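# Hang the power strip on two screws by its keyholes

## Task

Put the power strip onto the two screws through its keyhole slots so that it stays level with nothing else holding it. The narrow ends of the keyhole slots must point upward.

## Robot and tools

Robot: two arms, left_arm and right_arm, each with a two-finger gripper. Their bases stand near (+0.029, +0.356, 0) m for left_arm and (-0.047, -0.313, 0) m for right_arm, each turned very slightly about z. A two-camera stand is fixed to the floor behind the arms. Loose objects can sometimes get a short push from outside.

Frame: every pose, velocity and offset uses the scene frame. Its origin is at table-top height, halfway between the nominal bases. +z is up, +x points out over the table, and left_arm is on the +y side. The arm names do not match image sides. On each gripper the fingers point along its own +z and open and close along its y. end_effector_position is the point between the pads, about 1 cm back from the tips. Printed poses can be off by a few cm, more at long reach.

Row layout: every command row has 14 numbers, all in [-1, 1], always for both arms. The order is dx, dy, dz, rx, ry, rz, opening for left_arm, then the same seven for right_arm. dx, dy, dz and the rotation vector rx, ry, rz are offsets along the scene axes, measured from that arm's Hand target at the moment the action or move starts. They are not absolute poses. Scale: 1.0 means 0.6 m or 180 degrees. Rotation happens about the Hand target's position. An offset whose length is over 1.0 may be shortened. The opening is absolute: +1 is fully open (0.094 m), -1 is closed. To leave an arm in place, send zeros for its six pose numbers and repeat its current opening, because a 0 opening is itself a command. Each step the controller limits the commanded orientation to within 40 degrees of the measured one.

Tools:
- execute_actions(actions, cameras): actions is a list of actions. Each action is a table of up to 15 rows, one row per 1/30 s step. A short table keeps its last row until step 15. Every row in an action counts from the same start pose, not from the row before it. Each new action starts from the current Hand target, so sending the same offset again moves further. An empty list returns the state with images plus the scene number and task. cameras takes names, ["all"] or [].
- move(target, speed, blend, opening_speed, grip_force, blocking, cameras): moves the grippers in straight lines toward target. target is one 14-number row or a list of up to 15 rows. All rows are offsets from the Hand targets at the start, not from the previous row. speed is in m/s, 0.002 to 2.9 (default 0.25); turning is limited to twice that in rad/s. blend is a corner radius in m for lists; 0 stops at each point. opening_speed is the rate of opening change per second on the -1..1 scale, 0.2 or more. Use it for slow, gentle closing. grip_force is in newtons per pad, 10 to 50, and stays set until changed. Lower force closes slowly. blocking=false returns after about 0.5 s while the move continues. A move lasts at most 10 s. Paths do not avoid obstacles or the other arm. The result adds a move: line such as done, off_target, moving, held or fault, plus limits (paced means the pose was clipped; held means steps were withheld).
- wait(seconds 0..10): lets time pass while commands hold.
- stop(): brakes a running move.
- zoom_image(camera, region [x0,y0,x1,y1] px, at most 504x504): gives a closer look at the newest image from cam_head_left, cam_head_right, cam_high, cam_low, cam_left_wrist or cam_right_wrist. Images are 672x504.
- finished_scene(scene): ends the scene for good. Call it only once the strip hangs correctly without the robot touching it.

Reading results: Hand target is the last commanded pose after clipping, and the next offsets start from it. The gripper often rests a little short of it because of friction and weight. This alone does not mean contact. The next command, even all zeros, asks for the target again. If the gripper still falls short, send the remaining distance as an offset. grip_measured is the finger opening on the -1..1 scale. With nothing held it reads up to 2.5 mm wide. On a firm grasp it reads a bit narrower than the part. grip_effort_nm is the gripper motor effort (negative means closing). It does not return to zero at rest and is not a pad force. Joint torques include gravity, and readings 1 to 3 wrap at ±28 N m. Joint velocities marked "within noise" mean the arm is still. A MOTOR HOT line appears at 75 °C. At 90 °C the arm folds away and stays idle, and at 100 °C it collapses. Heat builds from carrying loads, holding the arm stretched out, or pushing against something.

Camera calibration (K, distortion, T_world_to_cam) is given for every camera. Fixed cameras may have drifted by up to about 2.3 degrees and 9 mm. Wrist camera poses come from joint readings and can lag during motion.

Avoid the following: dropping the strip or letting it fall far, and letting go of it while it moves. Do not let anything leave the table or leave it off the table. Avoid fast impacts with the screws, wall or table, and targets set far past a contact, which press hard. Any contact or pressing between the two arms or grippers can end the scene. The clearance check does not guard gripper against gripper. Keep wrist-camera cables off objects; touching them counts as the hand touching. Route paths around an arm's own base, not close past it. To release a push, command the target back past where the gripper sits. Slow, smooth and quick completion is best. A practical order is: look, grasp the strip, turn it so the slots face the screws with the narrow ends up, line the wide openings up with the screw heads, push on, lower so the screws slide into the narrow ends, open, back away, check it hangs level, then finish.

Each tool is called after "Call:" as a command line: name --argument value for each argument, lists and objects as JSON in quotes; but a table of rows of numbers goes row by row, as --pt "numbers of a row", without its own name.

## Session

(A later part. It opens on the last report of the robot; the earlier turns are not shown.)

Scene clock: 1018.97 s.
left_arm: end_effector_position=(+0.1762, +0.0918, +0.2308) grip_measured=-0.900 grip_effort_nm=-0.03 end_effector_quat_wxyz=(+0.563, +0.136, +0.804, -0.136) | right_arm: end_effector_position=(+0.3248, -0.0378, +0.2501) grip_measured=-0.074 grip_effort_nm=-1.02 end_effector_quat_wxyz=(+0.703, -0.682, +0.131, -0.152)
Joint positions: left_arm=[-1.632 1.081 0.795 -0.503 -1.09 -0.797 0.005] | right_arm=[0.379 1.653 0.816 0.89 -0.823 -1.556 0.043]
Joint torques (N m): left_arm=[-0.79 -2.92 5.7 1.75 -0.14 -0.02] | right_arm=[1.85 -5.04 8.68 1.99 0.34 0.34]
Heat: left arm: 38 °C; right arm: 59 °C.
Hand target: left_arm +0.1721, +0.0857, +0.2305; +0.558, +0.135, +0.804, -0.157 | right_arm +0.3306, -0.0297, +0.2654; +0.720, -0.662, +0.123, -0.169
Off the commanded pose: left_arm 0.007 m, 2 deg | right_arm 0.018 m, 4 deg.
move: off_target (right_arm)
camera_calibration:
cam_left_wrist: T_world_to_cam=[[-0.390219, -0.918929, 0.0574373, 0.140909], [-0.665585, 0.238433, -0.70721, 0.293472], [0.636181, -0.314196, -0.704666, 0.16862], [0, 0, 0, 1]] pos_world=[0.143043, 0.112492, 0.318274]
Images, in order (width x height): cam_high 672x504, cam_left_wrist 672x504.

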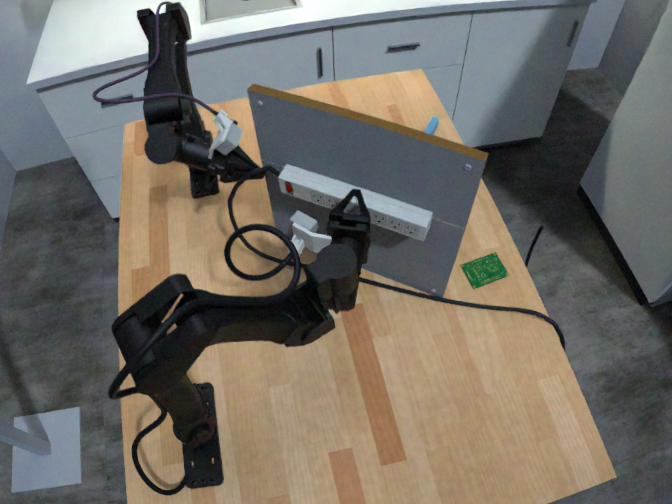

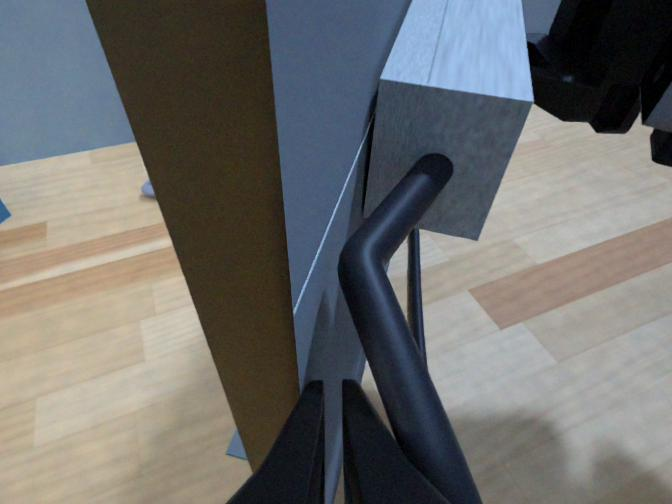

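Strip is clearly in at A. Continue down.

Call:
move --target '[0,0,0,0,0,0,-0.9,-0.004,-0.0053,-0.02,0,0,0,-0.4]' --speed 0.04

Call:
move --target '[0,0,0,0,0,0,-0.9,-0.002,-0.0027,-0.02,0,0,0,-0.4]' --speed 0.04 --cameras '["cam_high","cam_left_wrist"]'

Call:
zoom_image --camera "cam_high" --region '[240, 130, 480, 300]'

Scene clock: 1024.17 s.
left_arm: end_effector_position=(+0.1761, +0.0920, +0.2306) grip_measured=-0.900 grip_effort_nm=-0.03 end_effector_quat_wxyz=(+0.563, +0.137, +0.804, -0.135) | right_arm: end_effector_position=(+0.3245, -0.0389, +0.2484) grip_measured=-0.074 grip_effort_nm=-1.02 end_effector_quat_wxyz=(+0.713, -0.672, +0.125, -0.158)
Joint positions: left_arm=[-1.632 1.081 0.795 -0.505 -1.089 -0.797 0.005] | right_arm=[0.377 1.678 0.795 0.98 -0.823 -1.535 0.043]
Joint torques (N m): left_arm=[-0.8 -2.93 5.75 1.77 -0.14 -0.03] | right_arm=[1.73 -5.14 7.31 1.69 0.39 0.06]
Heat: left arm: 38 °C; right arm: 58 °C.
Hand target: left_arm +0.1721, +0.0857, +0.2305; +0.558, +0.135, +0.804, -0.157 | right_arm +0.3283, -0.0329, +0.2531; +0.719, -0.662, +0.123, -0.169
Off the commanded pose: left_arm 0.007 m, 3 deg | right_arm 0.009 m, 2 deg.
move: off_target (left_arm)

Scene clock: 1025.13 s.
left_arm: end_effector_position=(+0.1760, +0.0921, +0.2301) grip_measured=-0.900 grip_effort_nm=-0.03 end_effector_quat_wxyz=(+0.562, +0.138, +0.804, -0.134) | right_arm: end_effector_position=(+0.3241, -0.0395, +0.2473) grip_measured=-0.074 grip_effort_nm=-1.03 end_effector_quat_wxyz=(+0.721, -0.662, +0.119, -0.166)
Joint positions: left_arm=[-1.632 1.081 0.795 -0.508 -1.087 -0.797 0.005] | right_arm=[0.377 1.703 0.777 1.066 -0.819 -1.517 0.043]
Joint torques (N m): left_arm=[-0.76 -2.93 5.75 1.8 -0.17 -0.04] | right_arm=[1.22 -5.22 6.09 1.39 0.32 -0.08]
Heat: left arm: 38 °C; right arm: 58 °C.
Hand target: left_arm +0.1721, +0.0857, +0.2304; +0.558, +0.135, +0.804, -0.157 | right_arm +0.3270, -0.0345, +0.2412; +0.720, -0.662, +0.123, -0.169
Off the commanded pose: left_arm 0.007 m, 3 deg | right_arm 0.008 m, 1 deg.
move: off_target (left_arm)
camera_calibration:
cam_left_wrist: T_world_to_cam=[[-0.391637, -0.918551, 0.0536997, 0.142166], [-0.666188, 0.242815, -0.705149, 0.291944], [0.634676, -0.311936, -0.707023, 0.168944], [0, 0, 0, 1]] pos_world=[0.142942, 0.112398, 0.317677]
Images, in order (width x height): cam_high 672x504, cam_left_wrist 672x504.

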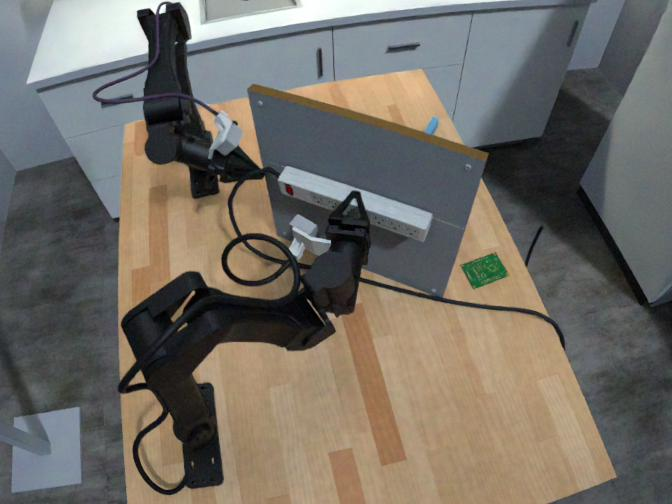

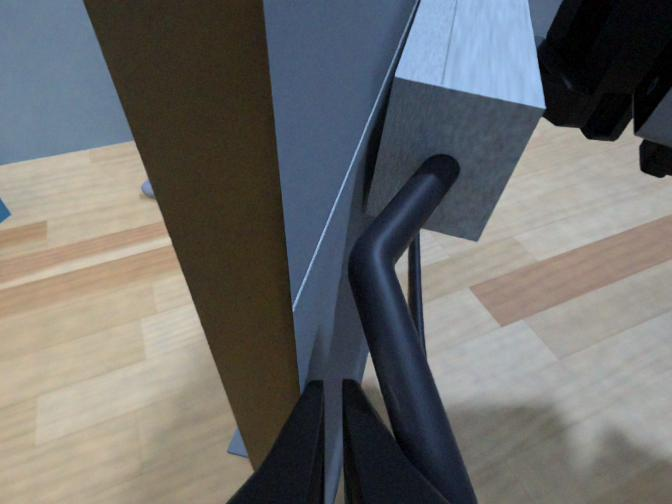

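Scaled by 2.100.

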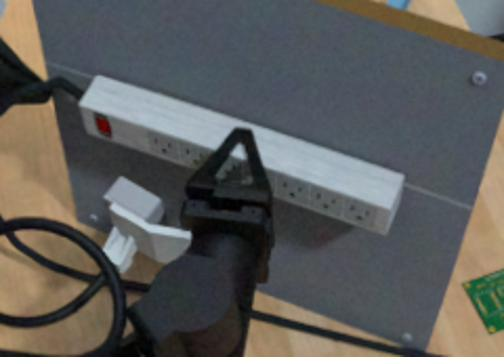

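Call:
move --target '[0,0,0,0,0,0,-0.9,0.006,0.008,-0.012,-0.022,0.0165,0,-0.4]' --speed 0.04

Call:
move --target '[0,0,0,0,0,0,-0.9,0,0,-0.02,-0.006,0.0045,0,-0.4]' --speed 0.04 --cameras '["cam_high","cam_left_wrist"]'

Call:
zoom_image --camera "cam_high" --region '[240, 130, 480, 300]'

Call:
zoom_image --camera "cam_left_wrist" --region '[330, 0, 530, 250]'

Scene clock: 1034.13 s.
left_arm: end_effector_position=(+0.1760, +0.0921, +0.2299) grip_measured=-0.900 grip_effort_nm=-0.03 end_effector_quat_wxyz=(+0.562, +0.139, +0.804, -0.134) | right_arm: end_effector_position=(+0.3245, -0.0396, +0.2462) grip_measured=-0.074 grip_effort_nm=-1.02 end_effector_quat_wxyz=(+0.713, -0.670, +0.125, -0.163)
Joint positions: left_arm=[-1.632 1.081 0.795 -0.508 -1.087 -0.797 0.005] | right_arm=[0.377 1.684 0.784 1.002 -0.815 -1.538 0.043]
Joint torques (N m): left_arm=[-0.76 -2.93 5.72 1.8 -0.17 -0.03] | right_arm=[2 -5.65 8.96 0.27 0.24 -0.51]
Heat: left arm: 38 °C; right arm: 56 °C.
Hand target: left_arm +0.1721, +0.0857, +0.2305; +0.558, +0.135, +0.804, -0.157 | right_arm +0.3307, -0.0298, +0.2342; +0.693, -0.691, +0.135, -0.156
Off the commanded pose: left_arm 0.007 m, 3 deg | right_arm 0.017 m, 4 deg.
move: off_target (left_arm, right_arm)

Scene clock: 1034.83 s.
left_arm: end_effector_position=(+0.1760, +0.0921, +0.2299) grip_measured=-0.900 grip_effort_nm=-0.03 end_effector_quat_wxyz=(+0.562, +0.139, +0.804, -0.134) | right_arm: end_effector_position=(+0.3245, -0.0396, +0.2460) grip_measured=-0.074 grip_effort_nm=-1.02 end_effector_quat_wxyz=(+0.713, -0.671, +0.124, -0.164)
Joint positions: left_arm=[-1.632 1.081 0.795 -0.508 -1.087 -0.797 0.005] | right_arm=[0.377 1.684 0.784 1.001 -0.815 -1.54 0.043]
Joint torques (N m): left_arm=[-0.77 -2.93 5.75 1.8 -0.17 -0.03] | right_arm=[1.99 -4.88 7.69 0.31 0.19 -0.64]
Heat: left arm: 38 °C; right arm: 56 °C.
Hand target: left_arm +0.1721, +0.0857, +0.2305; +0.558, +0.135, +0.804, -0.157 | right_arm +0.3307, -0.0298, +0.2222; +0.685, -0.699, +0.139, -0.152
Off the commanded pose: left_arm 0.007 m, 3 deg | right_arm 0.027 m, 5 deg.
move: off_target (left_arm, right_arm)
camera_calibration:
cam_left_wrist: T_world_to_cam=[[-0.39182, -0.91851, 0.0530672, 0.142394], [-0.666286, 0.243504, -0.704818, 0.291705], [0.634461, -0.31152, -0.7074, 0.168978], [0, 0, 0, 1]] pos_world=[0.142942, 0.112399, 0.317578]
Images, in order (width x height): cam_high 672x504, cam_left_wrist 672x504.

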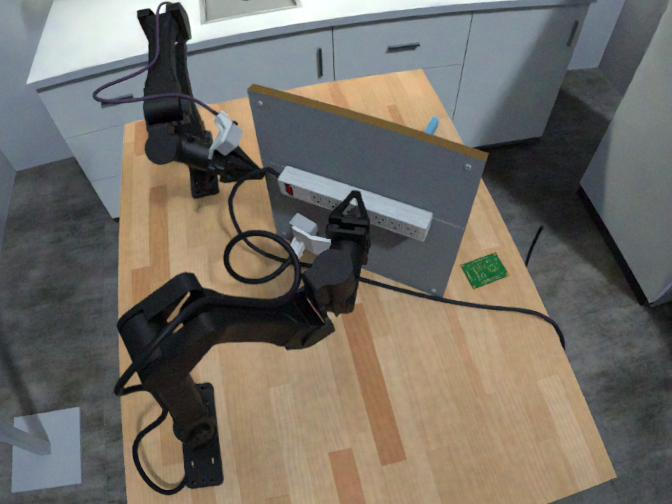

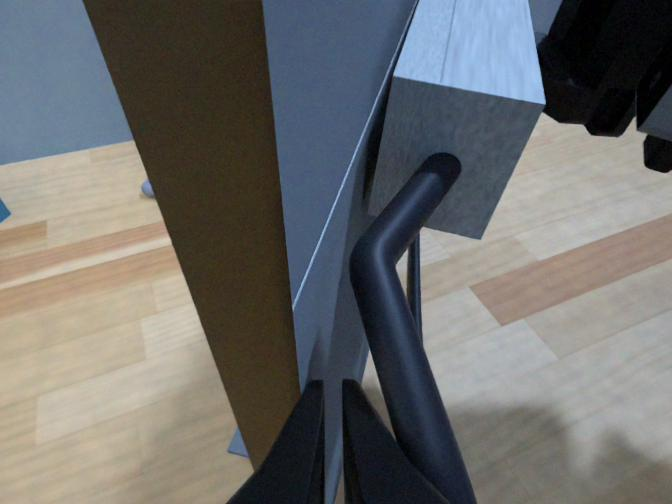

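Scaled by 2.100.

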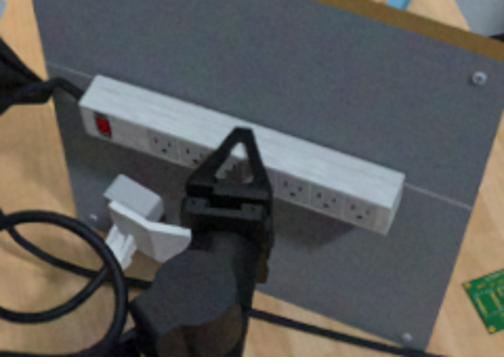

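Scaled by 2.016.

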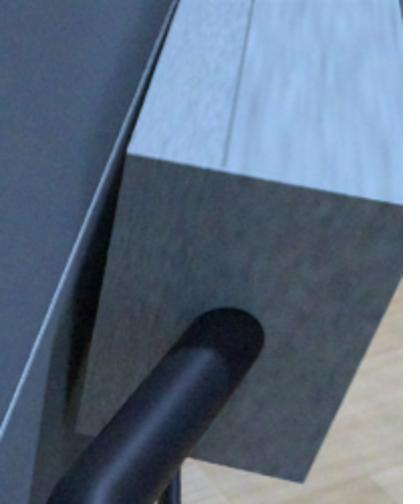

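Call:
move --target '[0,0,0,0,0,0,-0.9,0.004,0.005,-0.03,-0.01,0.0075,0,-0.4]' --speed 0.05

Call:
move --target '[0,0,0,0,0,0,-0.9,0,0,-0.025,-0.005,0.0035,0,-0.4]' --speed 0.05 --cameras '["cam_high","cam_left_wrist"]'

Call:
zoom_image --camera "cam_high" --region '[240, 130, 480, 300]'

Call:
zoom_image --camera "cam_left_wrist" --region '[330, 0, 530, 250]'

Scene clock: 1042.87 s.
left_arm: end_effector_position=(+0.1760, +0.0921, +0.2299) grip_measured=-0.900 grip_effort_nm=-0.03 end_effector_quat_wxyz=(+0.562, +0.139, +0.804, -0.134) | right_arm: end_effector_position=(+0.3245, -0.0396, +0.2457) grip_measured=-0.074 grip_effort_nm=-1.03 end_effector_quat_wxyz=(+0.712, -0.671, +0.123, -0.165)
Joint positions: left_arm=[-1.632 1.081 0.795 -0.508 -1.087 -0.797 0.005] | right_arm=[0.377 1.684 0.784 0.999 -0.816 -1.544 0.043]
Joint torques (N m): left_arm=[-0.77 -2.91 5.75 1.8 -0.17 -0.03] | right_arm=[2.15 -3.07 7.12 0.11 0.22 -0.91]
Heat: left arm: 38 °C; right arm: 54 °C.
Hand target: left_arm +0.1721, +0.0857, +0.2305; +0.558, +0.135, +0.804, -0.157 | right_arm +0.3330, -0.0268, +0.2041; +0.673, -0.711, +0.145, -0.146
Off the commanded pose: left_arm 0.007 m, 3 deg | right_arm 0.044 m, 7 deg.
move: off_target (left_arm, right_arm)

Scene clock: 1043.63 s.
left_arm: end_effector_position=(+0.1760, +0.0921, +0.2299) grip_measured=-0.900 grip_effort_nm=-0.03 end_effector_quat_wxyz=(+0.562, +0.139, +0.804, -0.134) | right_arm: end_effector_position=(+0.3245, -0.0392, +0.2451) grip_measured=-0.074 grip_effort_nm=-1.03 end_effector_quat_wxyz=(+0.713, -0.671, +0.119, -0.165)
Joint positions: left_arm=[-1.632 1.081 0.795 -0.508 -1.087 -0.797 0.005] | right_arm=[0.377 1.691 0.784 1.013 -0.821 -1.544 0.043]
Joint torques (N m): left_arm=[-0.81 -2.93 5.72 1.81 -0.17 -0.03] | right_arm=[1.99 -2.37 5.33 0.14 0.3 -1.1]
Heat: left arm: 38 °C; right arm: 54 °C.
Hand target: left_arm +0.1721, +0.0857, +0.2305; +0.558, +0.135, +0.804, -0.157 | right_arm +0.3330, -0.0267, +0.1891; +0.666, -0.717, +0.147, -0.143
Off the commanded pose: left_arm 0.007 m, 3 deg | right_arm 0.058 m, 9 deg.
move: off_target (left_arm, right_arm)
camera_calibration:
cam_left_wrist: T_world_to_cam=[[-0.39182, -0.91851, 0.0530672, 0.142394], [-0.666286, 0.243504, -0.704818, 0.291705], [0.634461, -0.31152, -0.7074, 0.168978], [0, 0, 0, 1]] pos_world=[0.142942, 0.112399, 0.317578]
Images, in order (width x height): cam_high 672x504, cam_left_wrist 672x504.

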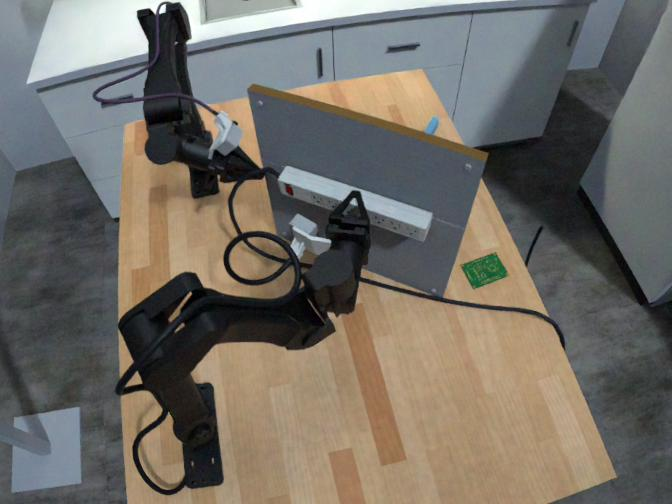

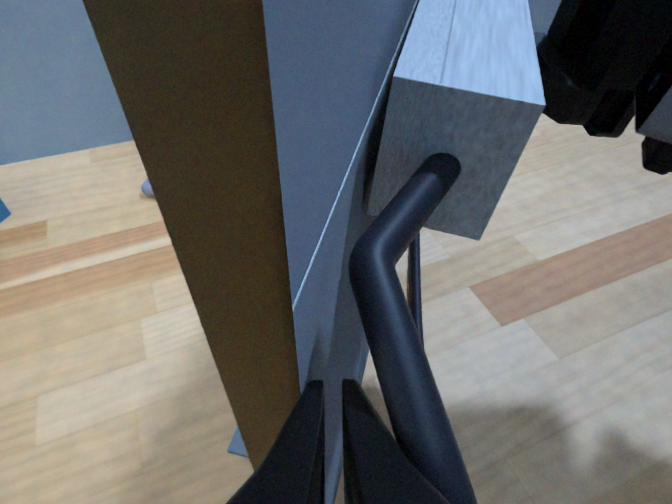

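Scaled by 2.100.

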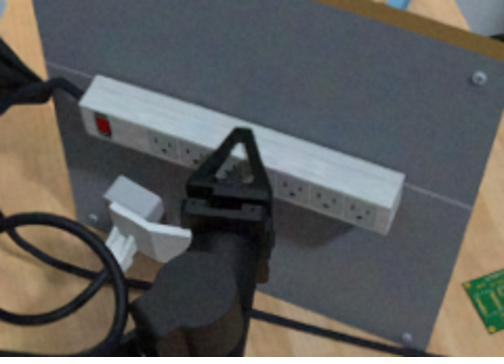

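Scaled by 2.016.

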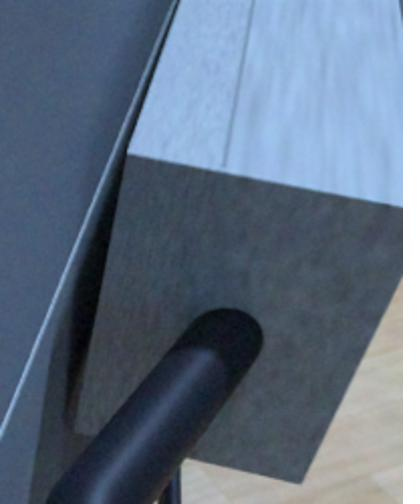

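Call:
move --pt "0 0 0 0 0 0 -0.9 0.008 0.0106 0.11 0.0 0.0 0 -0.4" --speed 0.08

Call:
wait --seconds 0 --cameras '["cam_left_wrist","cam_high"]'

Call:
zoom_image --camera "cam_left_wrist" --region '[330, 0, 530, 250]'

Call:
zoom_image --camera "cam_high" --region '[240, 130, 480, 300]'

Scene clock: 1056.47 s.
left_arm: end_effector_position=(+0.1755, +0.0925, +0.2275) grip_measured=-0.900 grip_effort_nm=-0.03 end_effector_quat_wxyz=(+0.560, +0.142, +0.805, -0.132) | right_arm: end_effector_position=(+0.3250, -0.0381, +0.2463) grip_measured=-0.074 grip_effort_nm=-1.02 end_effector_quat_wxyz=(+0.670, -0.715, +0.138, -0.142)
Joint positions: left_arm=[-1.632 1.081 0.791 -0.513 -1.082 -0.797 0.005] | right_arm=[0.377 1.604 0.874 0.639 -0.826 -1.657 0.043]
Joint torques (N m): left_arm=[-0.79 -2.96 6.06 1.85 -0.23 -0.04] | right_arm=[3.92 -4.07 13.24 0.95 0.48 0.15]
Heat: left arm: 38 °C; right arm: 53 °C.
Hand target: left_arm +0.1721, +0.0858, +0.2305; +0.558, +0.135, +0.804, -0.156 | right_arm +0.3378, -0.0203, +0.2552; +0.666, -0.717, +0.147, -0.143
Off the commanded pose: left_arm 0.008 m, 3 deg | right_arm 0.024 m, 1 deg.
move: off_target (left_arm, right_arm)

Scene clock: 1056.47 s.
left_arm: end_effector_position=(+0.1755, +0.0925, +0.2275) grip_measured=-0.900 grip_effort_nm=-0.03 end_effector_quat_wxyz=(+0.560, +0.142, +0.805, -0.132) | right_arm: end_effector_position=(+0.3250, -0.0381, +0.2463) grip_measured=-0.074 grip_effort_nm=-1.02 end_effector_quat_wxyz=(+0.670, -0.715, +0.138, -0.142)
Joint positions: left_arm=[-1.632 1.081 0.791 -0.513 -1.082 -0.797 0.005] | right_arm=[0.377 1.604 0.874 0.639 -0.826 -1.657 0.043]
Joint torques (N m): left_arm=[-0.79 -2.96 6.06 1.85 -0.23 -0.04] | right_arm=[3.92 -4.07 13.24 0.95 0.48 0.15]
Heat: left arm: 38 °C; right arm: 53 °C.
Hand target: left_arm +0.1721, +0.0858, +0.2305; +0.558, +0.135, +0.804, -0.156 | right_arm +0.3378, -0.0203, +0.2552; +0.666, -0.717, +0.147, -0.143
Tool commands: left_gripper/opening=-0.9 right_gripper/opening=-0.4
Off the commanded pose: left_arm 0.008 m, 3 deg | right_arm 0.024 m, 1 deg.
camera_calibration:
cam_left_wrist: T_world_to_cam=[[-0.395119, -0.917451, 0.0465238, 0.144661], [-0.667753, 0.252064, -0.700406, 0.288087], [0.630862, -0.307811, -0.712226, 0.168958], [0, 0, 0, 1]] pos_world=[0.14294, 0.11211, 0.315384]
Images, in order (width x height): cam_high 672x504, cam_left_wrist 672x504.

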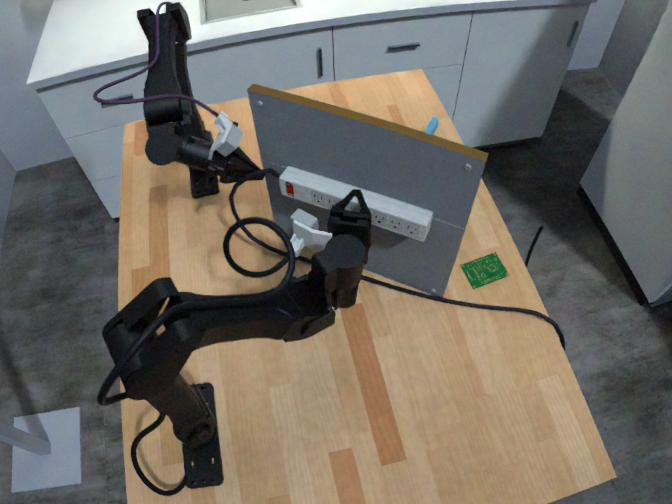

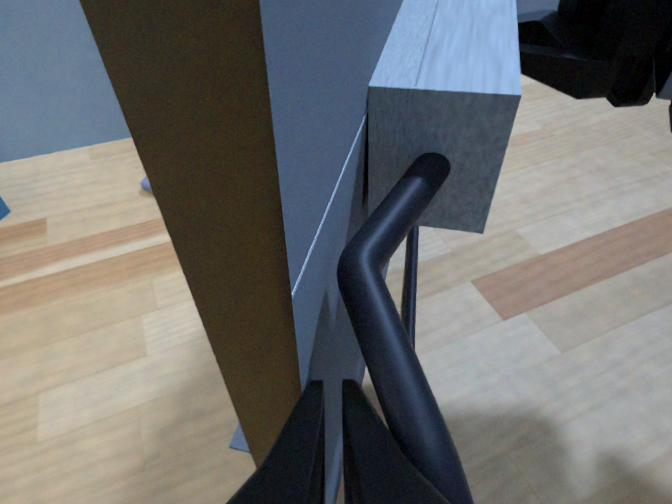

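Scaled by 2.016.

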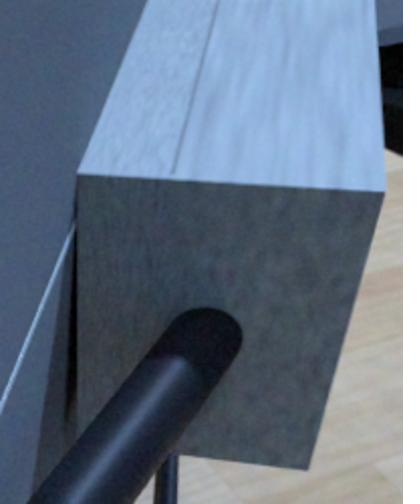

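Scaled by 2.100.

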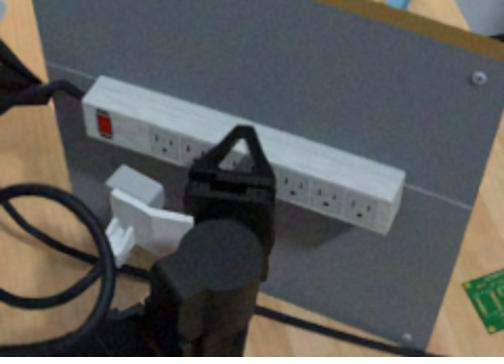

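Call:
move --target '[0,0,0,0,0,0,-0.9,-0.006,-0.008,-0.035,0.006,-0.0045,0,-0.4]' --speed 0.05

Call:
move --target '[0,0,0,0,0,0,-0.9,0,0,-0.035,0,0,0,-0.4]' --speed 0.05 --cameras '["cam_left_wrist","cam_high"]'

Call:
zoom_image --camera "cam_left_wrist" --region '[330, 0, 530, 250]'

Call:
zoom_image --camera "cam_high" --region '[240, 130, 480, 300]'

Scene clock: 1065.43 s.
left_arm: end_effector_position=(+0.1755, +0.0925, +0.2274) grip_measured=-0.900 grip_effort_nm=-0.03 end_effector_quat_wxyz=(+0.560, +0.142, +0.806, -0.132) | right_arm: end_effector_position=(+0.3257, -0.0380, +0.2460) grip_measured=-0.074 grip_effort_nm=-1.02 end_effector_quat_wxyz=(+0.680, -0.707, +0.127, -0.148)
Joint positions: left_arm=[-1.632 1.081 0.791 -0.513 -1.081 -0.797 0.005] | right_arm=[0.374 1.626 0.858 0.721 -0.837 -1.643 0.043]
Joint torques (N m): left_arm=[-0.76 -2.96 6.08 1.84 -0.22 -0.04] | right_arm=[3.29 -3.21 8.02 1.37 0.53 0.04]
Heat: left arm: 38 °C; right arm: 54 °C.
Hand target: left_arm +0.1721, +0.0857, +0.2305; +0.558, +0.135, +0.804, -0.157 | right_arm +0.3343, -0.0252, +0.2341; +0.674, -0.710, +0.144, -0.147
Off the commanded pose: left_arm 0.008 m, 3 deg | right_arm 0.019 m, 2 deg.
move: off_target (left_arm, right_arm)

Scene clock: 1066.43 s.
left_arm: end_effector_position=(+0.1746, +0.0932, +0.2243) grip_measured=-0.900 grip_effort_nm=-0.03 end_effector_quat_wxyz=(+0.555, +0.150, +0.808, -0.128) | right_arm: end_effector_position=(+0.3260, -0.0378, +0.2402) grip_measured=-0.074 grip_effort_nm=-1.02 end_effector_quat_wxyz=(+0.690, -0.696, +0.110, -0.166)
Joint positions: left_arm=[-1.632 1.081 0.791 -0.53 -1.07 -0.797 0.005] | right_arm=[0.374 1.666 0.821 0.856 -0.837 -1.64 0.043]
Joint torques (N m): left_arm=[-0.76 -2.95 6.12 1.99 -0.33 -0.06] | right_arm=[3.37 -2.96 6.8 0.98 0.53 0.01]
Heat: left arm: 38 °C; right arm: 54 °C.
Hand target: left_arm +0.1721, +0.0857, +0.2304; +0.558, +0.135, +0.804, -0.157 | right_arm +0.3342, -0.0251, +0.2131; +0.674, -0.710, +0.144, -0.147
Off the commanded pose: left_arm 0.010 m, 4 deg | right_arm 0.031 m, 5 deg.
move: off_target (left_arm, right_arm)
camera_calibration:
cam_left_wrist: T_world_to_cam=[[-0.402236, -0.914925, 0.0334477, 0.148999], [-0.670933, 0.269717, -0.690725, 0.281671], [0.62294, -0.300276, -0.722343, 0.170449], [0, 0, 0, 1]] pos_world=[0.142736, 0.111533, 0.312696]
Images, in order (width x height): cam_high 672x504, cam_left_wrist 672x504.

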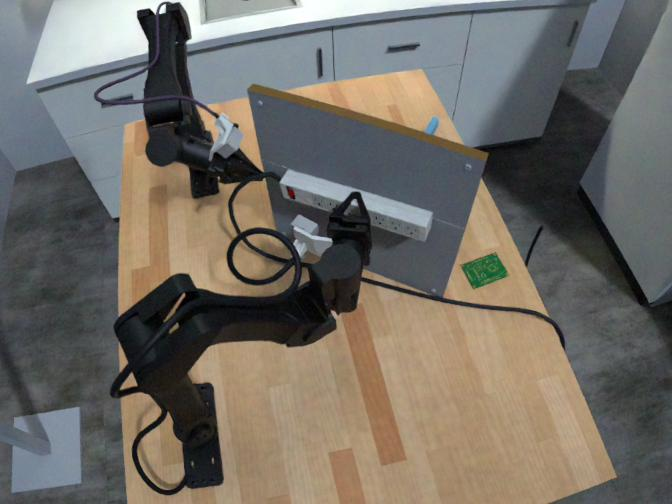

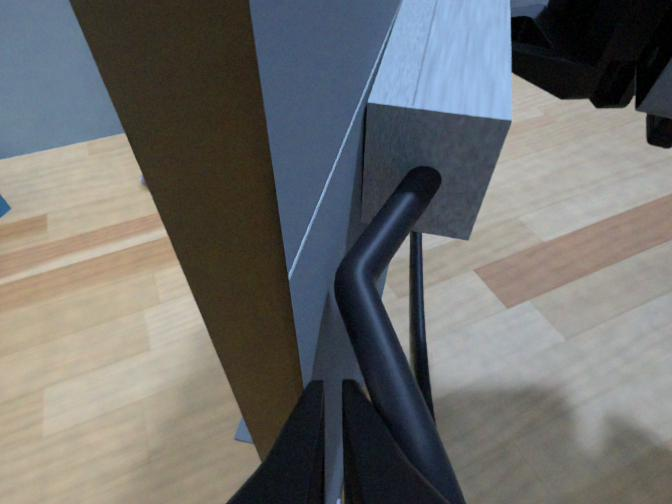

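Scaled by 2.016.

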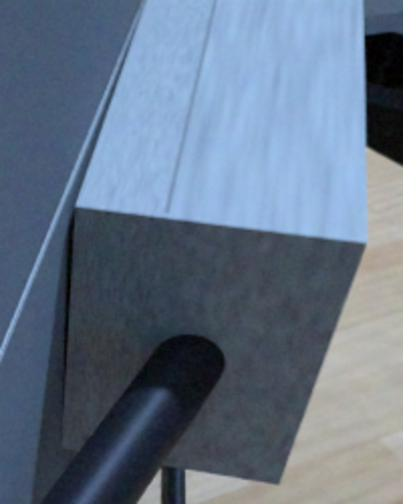

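Scaled by 2.100.

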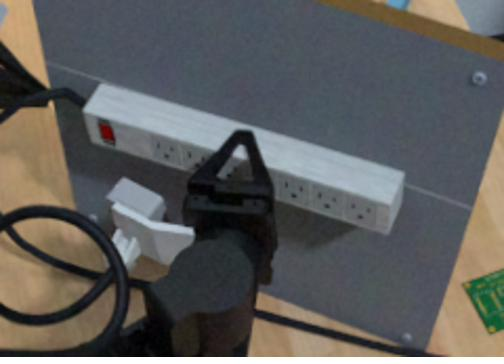

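Call:
move --target '[0,0,0,0,0,0,-0.9,0.002,0.0027,-0.01,0.016,0.021,0.005,-0.4]' --speed 0.06 --cameras '["cam_left_wrist","cam_high"]'

Call:
zoom_image --camera "cam_left_wrist" --region '[330, 0, 530, 250]'

Call:
zoom_image --camera "cam_high" --region '[240, 130, 480, 300]'

Scene clock: 1074.67 s.
left_arm: end_effector_position=(+0.1743, +0.0935, +0.2235) grip_measured=-0.900 grip_effort_nm=-0.03 end_effector_quat_wxyz=(+0.554, +0.152, +0.809, -0.127) | right_arm: end_effector_position=(+0.3257, -0.0383, +0.2389) grip_measured=-0.074 grip_effort_nm=-1.03 end_effector_quat_wxyz=(+0.703, -0.685, +0.102, -0.162)
Joint positions: left_arm=[-1.632 1.081 0.791 -0.534 -1.067 -0.797 0.005] | right_arm=[0.367 1.701 0.809 0.954 -0.862 -1.603 0.043]
Joint torques (N m): left_arm=[-0.8 -2.95 6.15 2.03 -0.35 -0.07] | right_arm=[3.37 -2.63 6.65 0.77 0.59 0.64]
Heat: left arm: 38 °C; right arm: 54 °C.
Hand target: left_arm +0.1721, +0.0857, +0.2304; +0.558, +0.135, +0.804, -0.156 | right_arm +0.3355, -0.0236, +0.2070; +0.687, -0.698, +0.164, -0.114
Off the commanded pose: left_arm 0.011 m, 4 deg | right_arm 0.036 m, 9 deg.
move: off_target (left_arm, right_arm)
camera_calibration:
cam_left_wrist: T_world_to_cam=[[-0.403862, -0.91432, 0.0302296, 0.150101], [-0.671627, 0.273902, -0.6884, 0.280191], [0.621138, -0.298321, -0.724701, 0.170765], [0, 0, 0, 1]] pos_world=[0.142735, 0.111439, 0.312099]
Images, in order (width x height): cam_high 672x504, cam_left_wrist 672x504.

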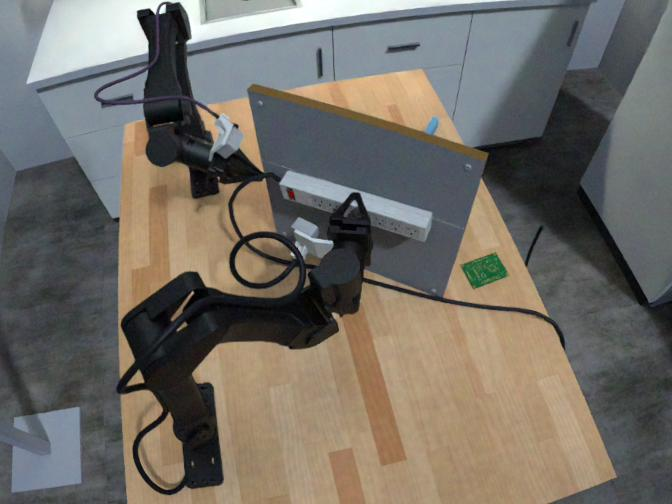

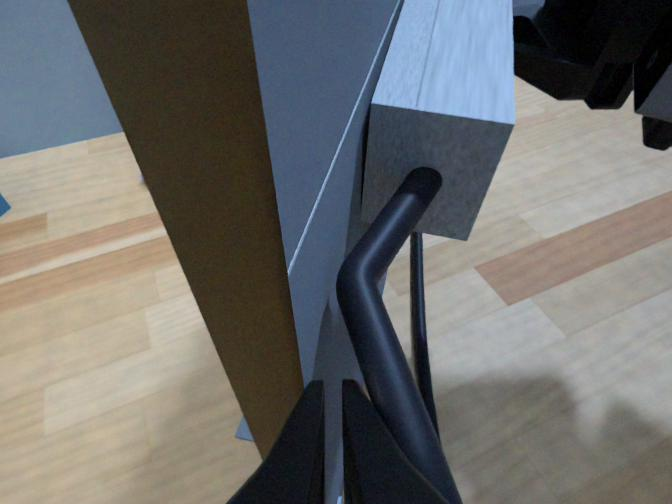

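Scaled by 2.016.

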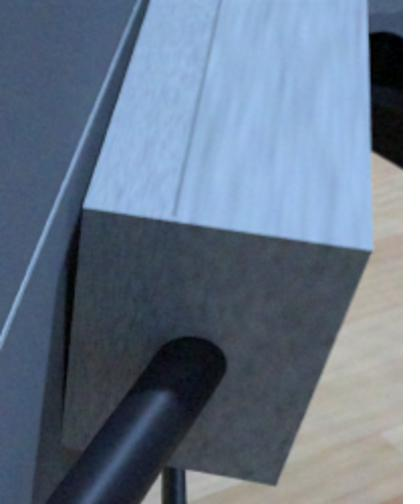

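Scaled by 2.100.

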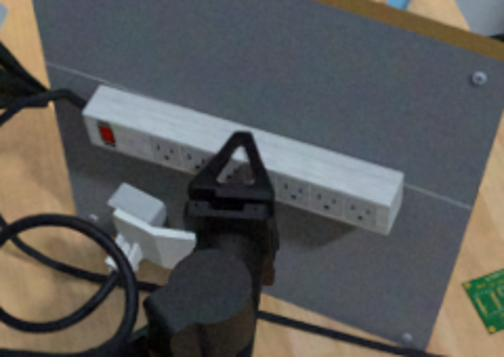

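Call:
move --pt "0 0 0 0 0 0 -0.9 0.012 0.016 0.055 -0.016 0.012 0 -0.4" --pt "0 0 0 0 0 0 -0.9 0.008 0.0106 0.0 -0.016 0.012 0 -0.4" --speed 0.06 --cameras '["cam_left_wrist","cam_high"]'

Call:
zoom_image --camera "cam_left_wrist" --region '[330, 0, 530, 250]'

Call:
zoom_image --camera "cam_high" --region '[240, 130, 480, 300]'

Scene clock: 1081.97 s.
left_arm: end_effector_position=(+0.1745, +0.0935, +0.2238) grip_measured=-0.900 grip_effort_nm=-0.03 end_effector_quat_wxyz=(+0.554, +0.151, +0.809, -0.127) | right_arm: end_effector_position=(+0.3263, -0.0371, +0.2405) grip_measured=-0.074 grip_effort_nm=-1.02 end_effector_quat_wxyz=(+0.688, -0.704, +0.107, -0.141)
Joint positions: left_arm=[-1.632 1.081 0.791 -0.533 -1.069 -0.799 0.005] | right_arm=[0.362 1.672 0.858 0.793 -0.889 -1.638 0.043]
Joint torques (N m): left_arm=[-0.8 -2.95 6.16 2.01 -0.34 -0.04] | right_arm=[5.11 -2.22 7.71 0.77 0.87 0.56]
Heat: left arm: 38 °C; right arm: 53 °C.
Hand target: left_arm +0.1721, +0.0857, +0.2305; +0.558, +0.135, +0.804, -0.157 | right_arm +0.3402, -0.0172, +0.2071; +0.667, -0.717, +0.174, -0.105
Off the commanded pose: left_arm 0.010 m, 4 deg | right_arm 0.041 m, 9 deg.
move: off_target (left_arm, right_arm)
camera_calibration:
cam_left_wrist: T_world_to_cam=[[-0.402532, -0.914849, 0.0319348, 0.149649], [-0.671575, 0.271426, -0.689431, 0.281], [0.622057, -0.298964, -0.723647, 0.17059], [0, 0, 0, 1]] pos_world=[0.142835, 0.111636, 0.312398]
Images, in order (width x height): cam_high 672x504, cam_left_wrist 672x504.

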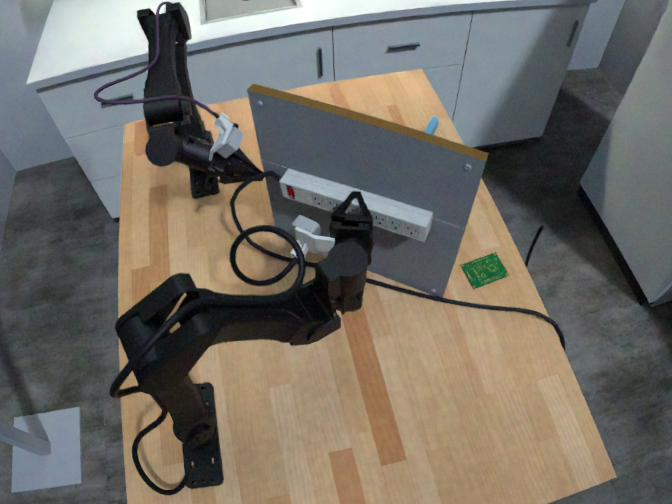

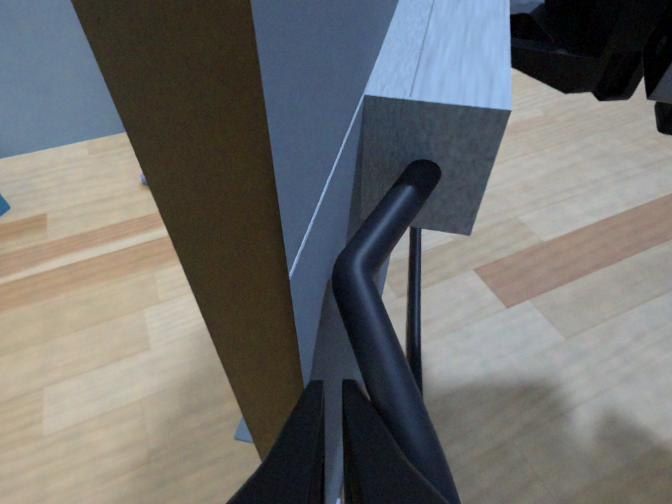

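Scaled by 2.016.

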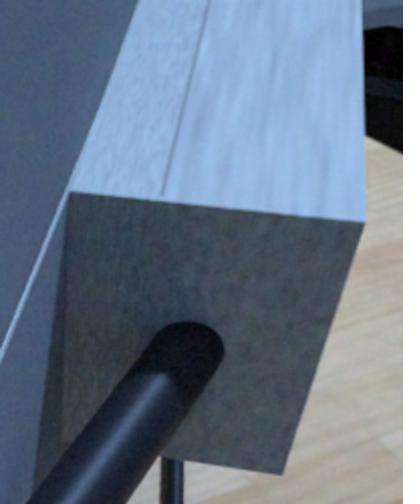

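Scaled by 2.100.

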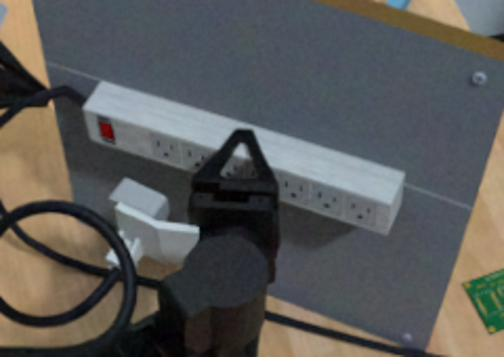

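Call:
move --pt "0 0 0 0 0 0 -0.9 0.01 0.013 0.04 -0.004 0.003 0.015 -0.4" --pt "0 0 0 0 0 0 -0.9 0.006 0.008 -0.01 0.004 0.014 0.015 -0.4" --speed 0.06 --cameras '["cam_left_wrist","cam_high"]'

Call:
zoom_image --camera "cam_left_wrist" --region '[330, 0, 530, 250]'

Call:
zoom_image --camera "cam_high" --region '[240, 130, 480, 300]'

Scene clock: 1091.50 s.
left_arm: end_effector_position=(+0.1745, +0.0935, +0.2238) grip_measured=-0.900 grip_effort_nm=-0.03 end_effector_quat_wxyz=(+0.554, +0.151, +0.809, -0.127) | right_arm: end_effector_position=(+0.3261, -0.0368, +0.2399) grip_measured=-0.074 grip_effort_nm=-1.03 end_effector_quat_wxyz=(+0.694, -0.705, +0.084, -0.117)
Joint positions: left_arm=[-1.632 1.081 0.791 -0.533 -1.069 -0.799 0.005] | right_arm=[0.34 1.711 0.895 0.8 -0.979 -1.632 0.043]
Joint torques (N m): left_arm=[-0.8 -2.95 6.15 2.01 -0.34 -0.05] | right_arm=[6.01 -1.94 7.39 0.6 1.14 0.74]
Heat: left arm: 38 °C; right arm: 53 °C.
Hand target: left_arm +0.1721, +0.0857, +0.2305; +0.558, +0.135, +0.804, -0.157 | right_arm +0.3438, -0.0124, +0.2011; +0.669, -0.719, +0.172, -0.073
Off the commanded pose: left_arm 0.010 m, 4 deg | right_arm 0.049 m, 12 deg.
move: off_target (left_arm, right_arm)
camera_calibration:
cam_left_wrist: T_world_to_cam=[[-0.402532, -0.914849, 0.0319348, 0.149649], [-0.671575, 0.271426, -0.689431, 0.281], [0.622057, -0.298964, -0.723647, 0.17059], [0, 0, 0, 1]] pos_world=[0.142835, 0.111636, 0.312398]
Images, in order (width x height): cam_high 672x504, cam_left_wrist 672x504.

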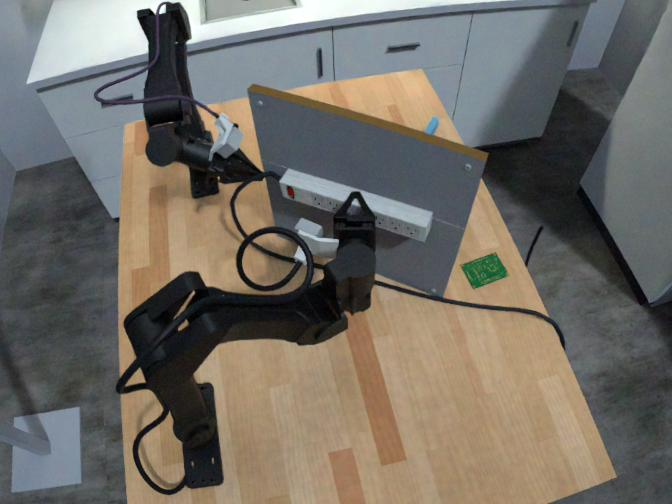

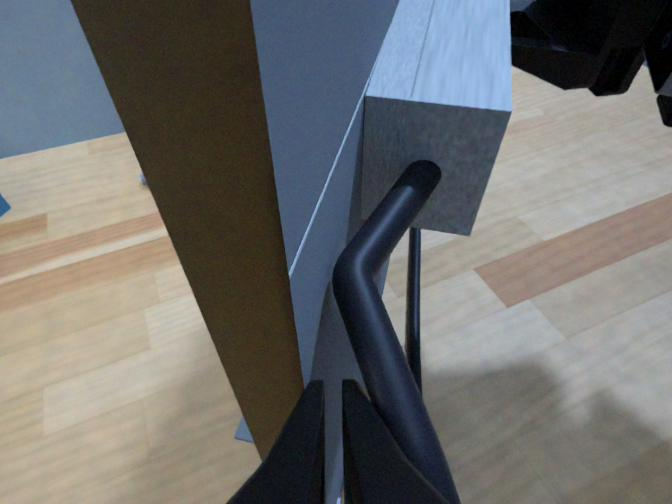

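Scaled by 2.016.

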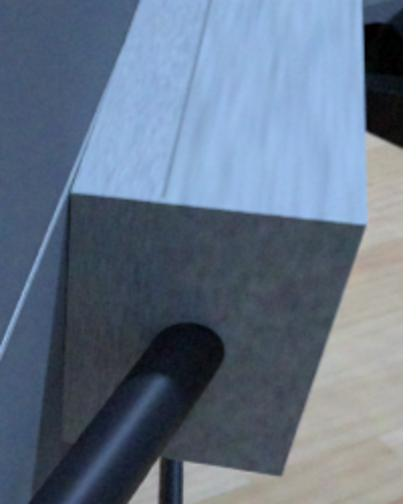

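Scaled by 2.100.

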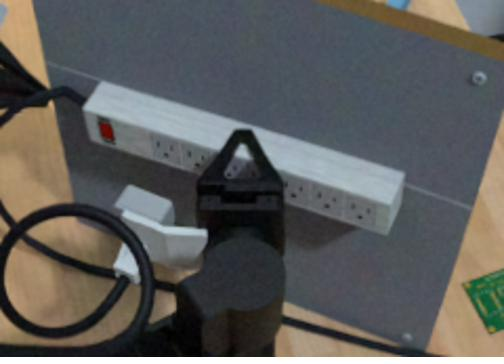

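Call:
move --pt "0 0 0 0 0 0 -0.9 -0.012 -0.016 -0.01 0 0 -0.012 -0.4" --pt "0 0 0 0 0 0 -0.9 -0.014 -0.018 -0.03 0.012 0.016 -0.012 -0.4" --speed 0.06 --cameras '["cam_left_wrist","cam_high"]'

Call:
zoom_image --camera "cam_left_wrist" --region '[330, 0, 530, 250]'

Call:
zoom_image --camera "cam_high" --region '[240, 130, 480, 300]'

Scene clock: 1099.97 s.
left_arm: end_effector_position=(+0.1744, +0.0935, +0.2243) grip_measured=-0.900 grip_effort_nm=-0.03 end_effector_quat_wxyz=(+0.556, +0.150, +0.808, -0.127) | right_arm: end_effector_position=(+0.3255, -0.0377, +0.2318) grip_measured=-0.074 grip_effort_nm=-1.02 end_effector_quat_wxyz=(+0.711, -0.683, +0.112, -0.124)
Joint positions: left_arm=[-1.634 1.081 0.791 -0.532 -1.072 -0.799 0.005] | right_arm=[0.354 1.742 0.818 0.995 -0.914 -1.525 0.043]
Joint torques (N m): left_arm=[-0.68 -2.92 6.16 2.01 -0.31 -0.05] | right_arm=[4.11 -3.29 4.74 0.22 0.77 0.5]
Heat: left arm: 38 °C; right arm: 52 °C.
Hand target: left_arm +0.1721, +0.0857, +0.2305; +0.558, +0.135, +0.804, -0.157 | right_arm +0.3355, -0.0232, +0.1831; +0.677, -0.705, +0.204, -0.064
Off the commanded pose: left_arm 0.010 m, 4 deg | right_arm 0.052 m, 13 deg.
move: off_target (left_arm, right_arm)
camera_calibration:
cam_left_wrist: T_world_to_cam=[[-0.401791, -0.915154, 0.0325053, 0.149316], [-0.670257, 0.269714, -0.691383, 0.281596], [0.623955, -0.299579, -0.721757, 0.170362], [0, 0, 0, 1]] pos_world=[0.142438, 0.111734, 0.312797]
Images, in order (width x height): cam_high 672x504, cam_left_wrist 672x504.

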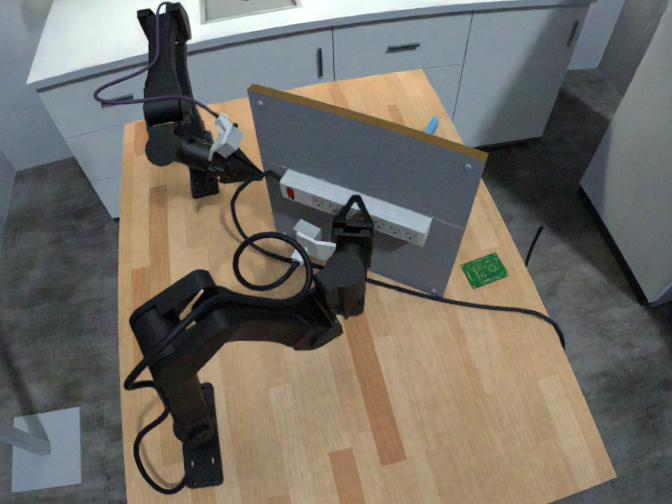

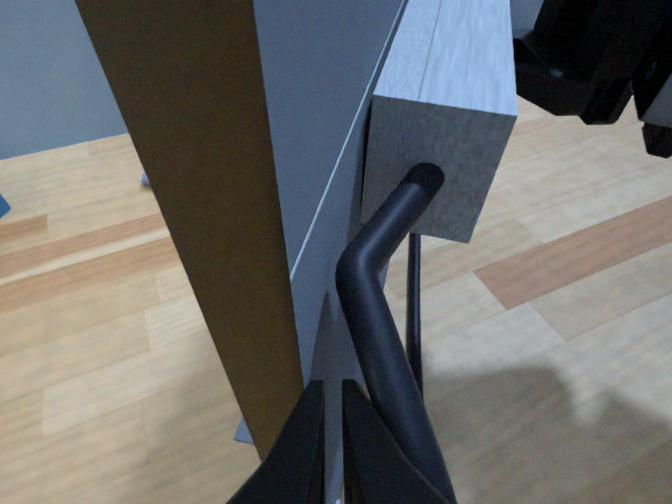

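Scaled by 2.016.

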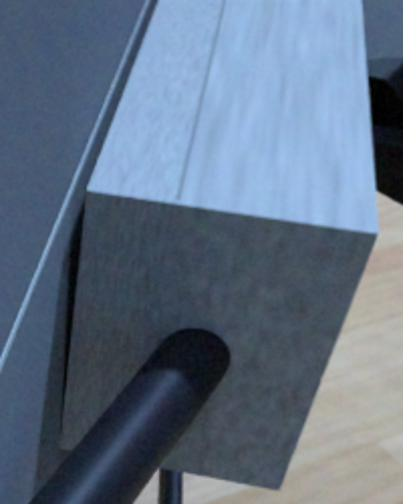

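Scaled by 2.100.

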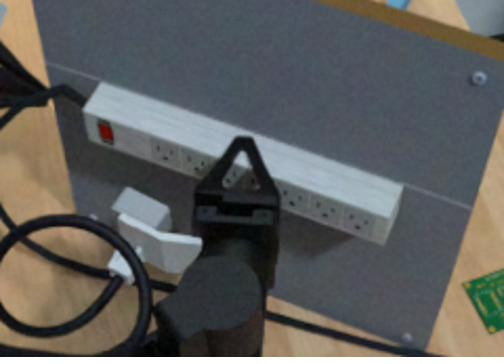

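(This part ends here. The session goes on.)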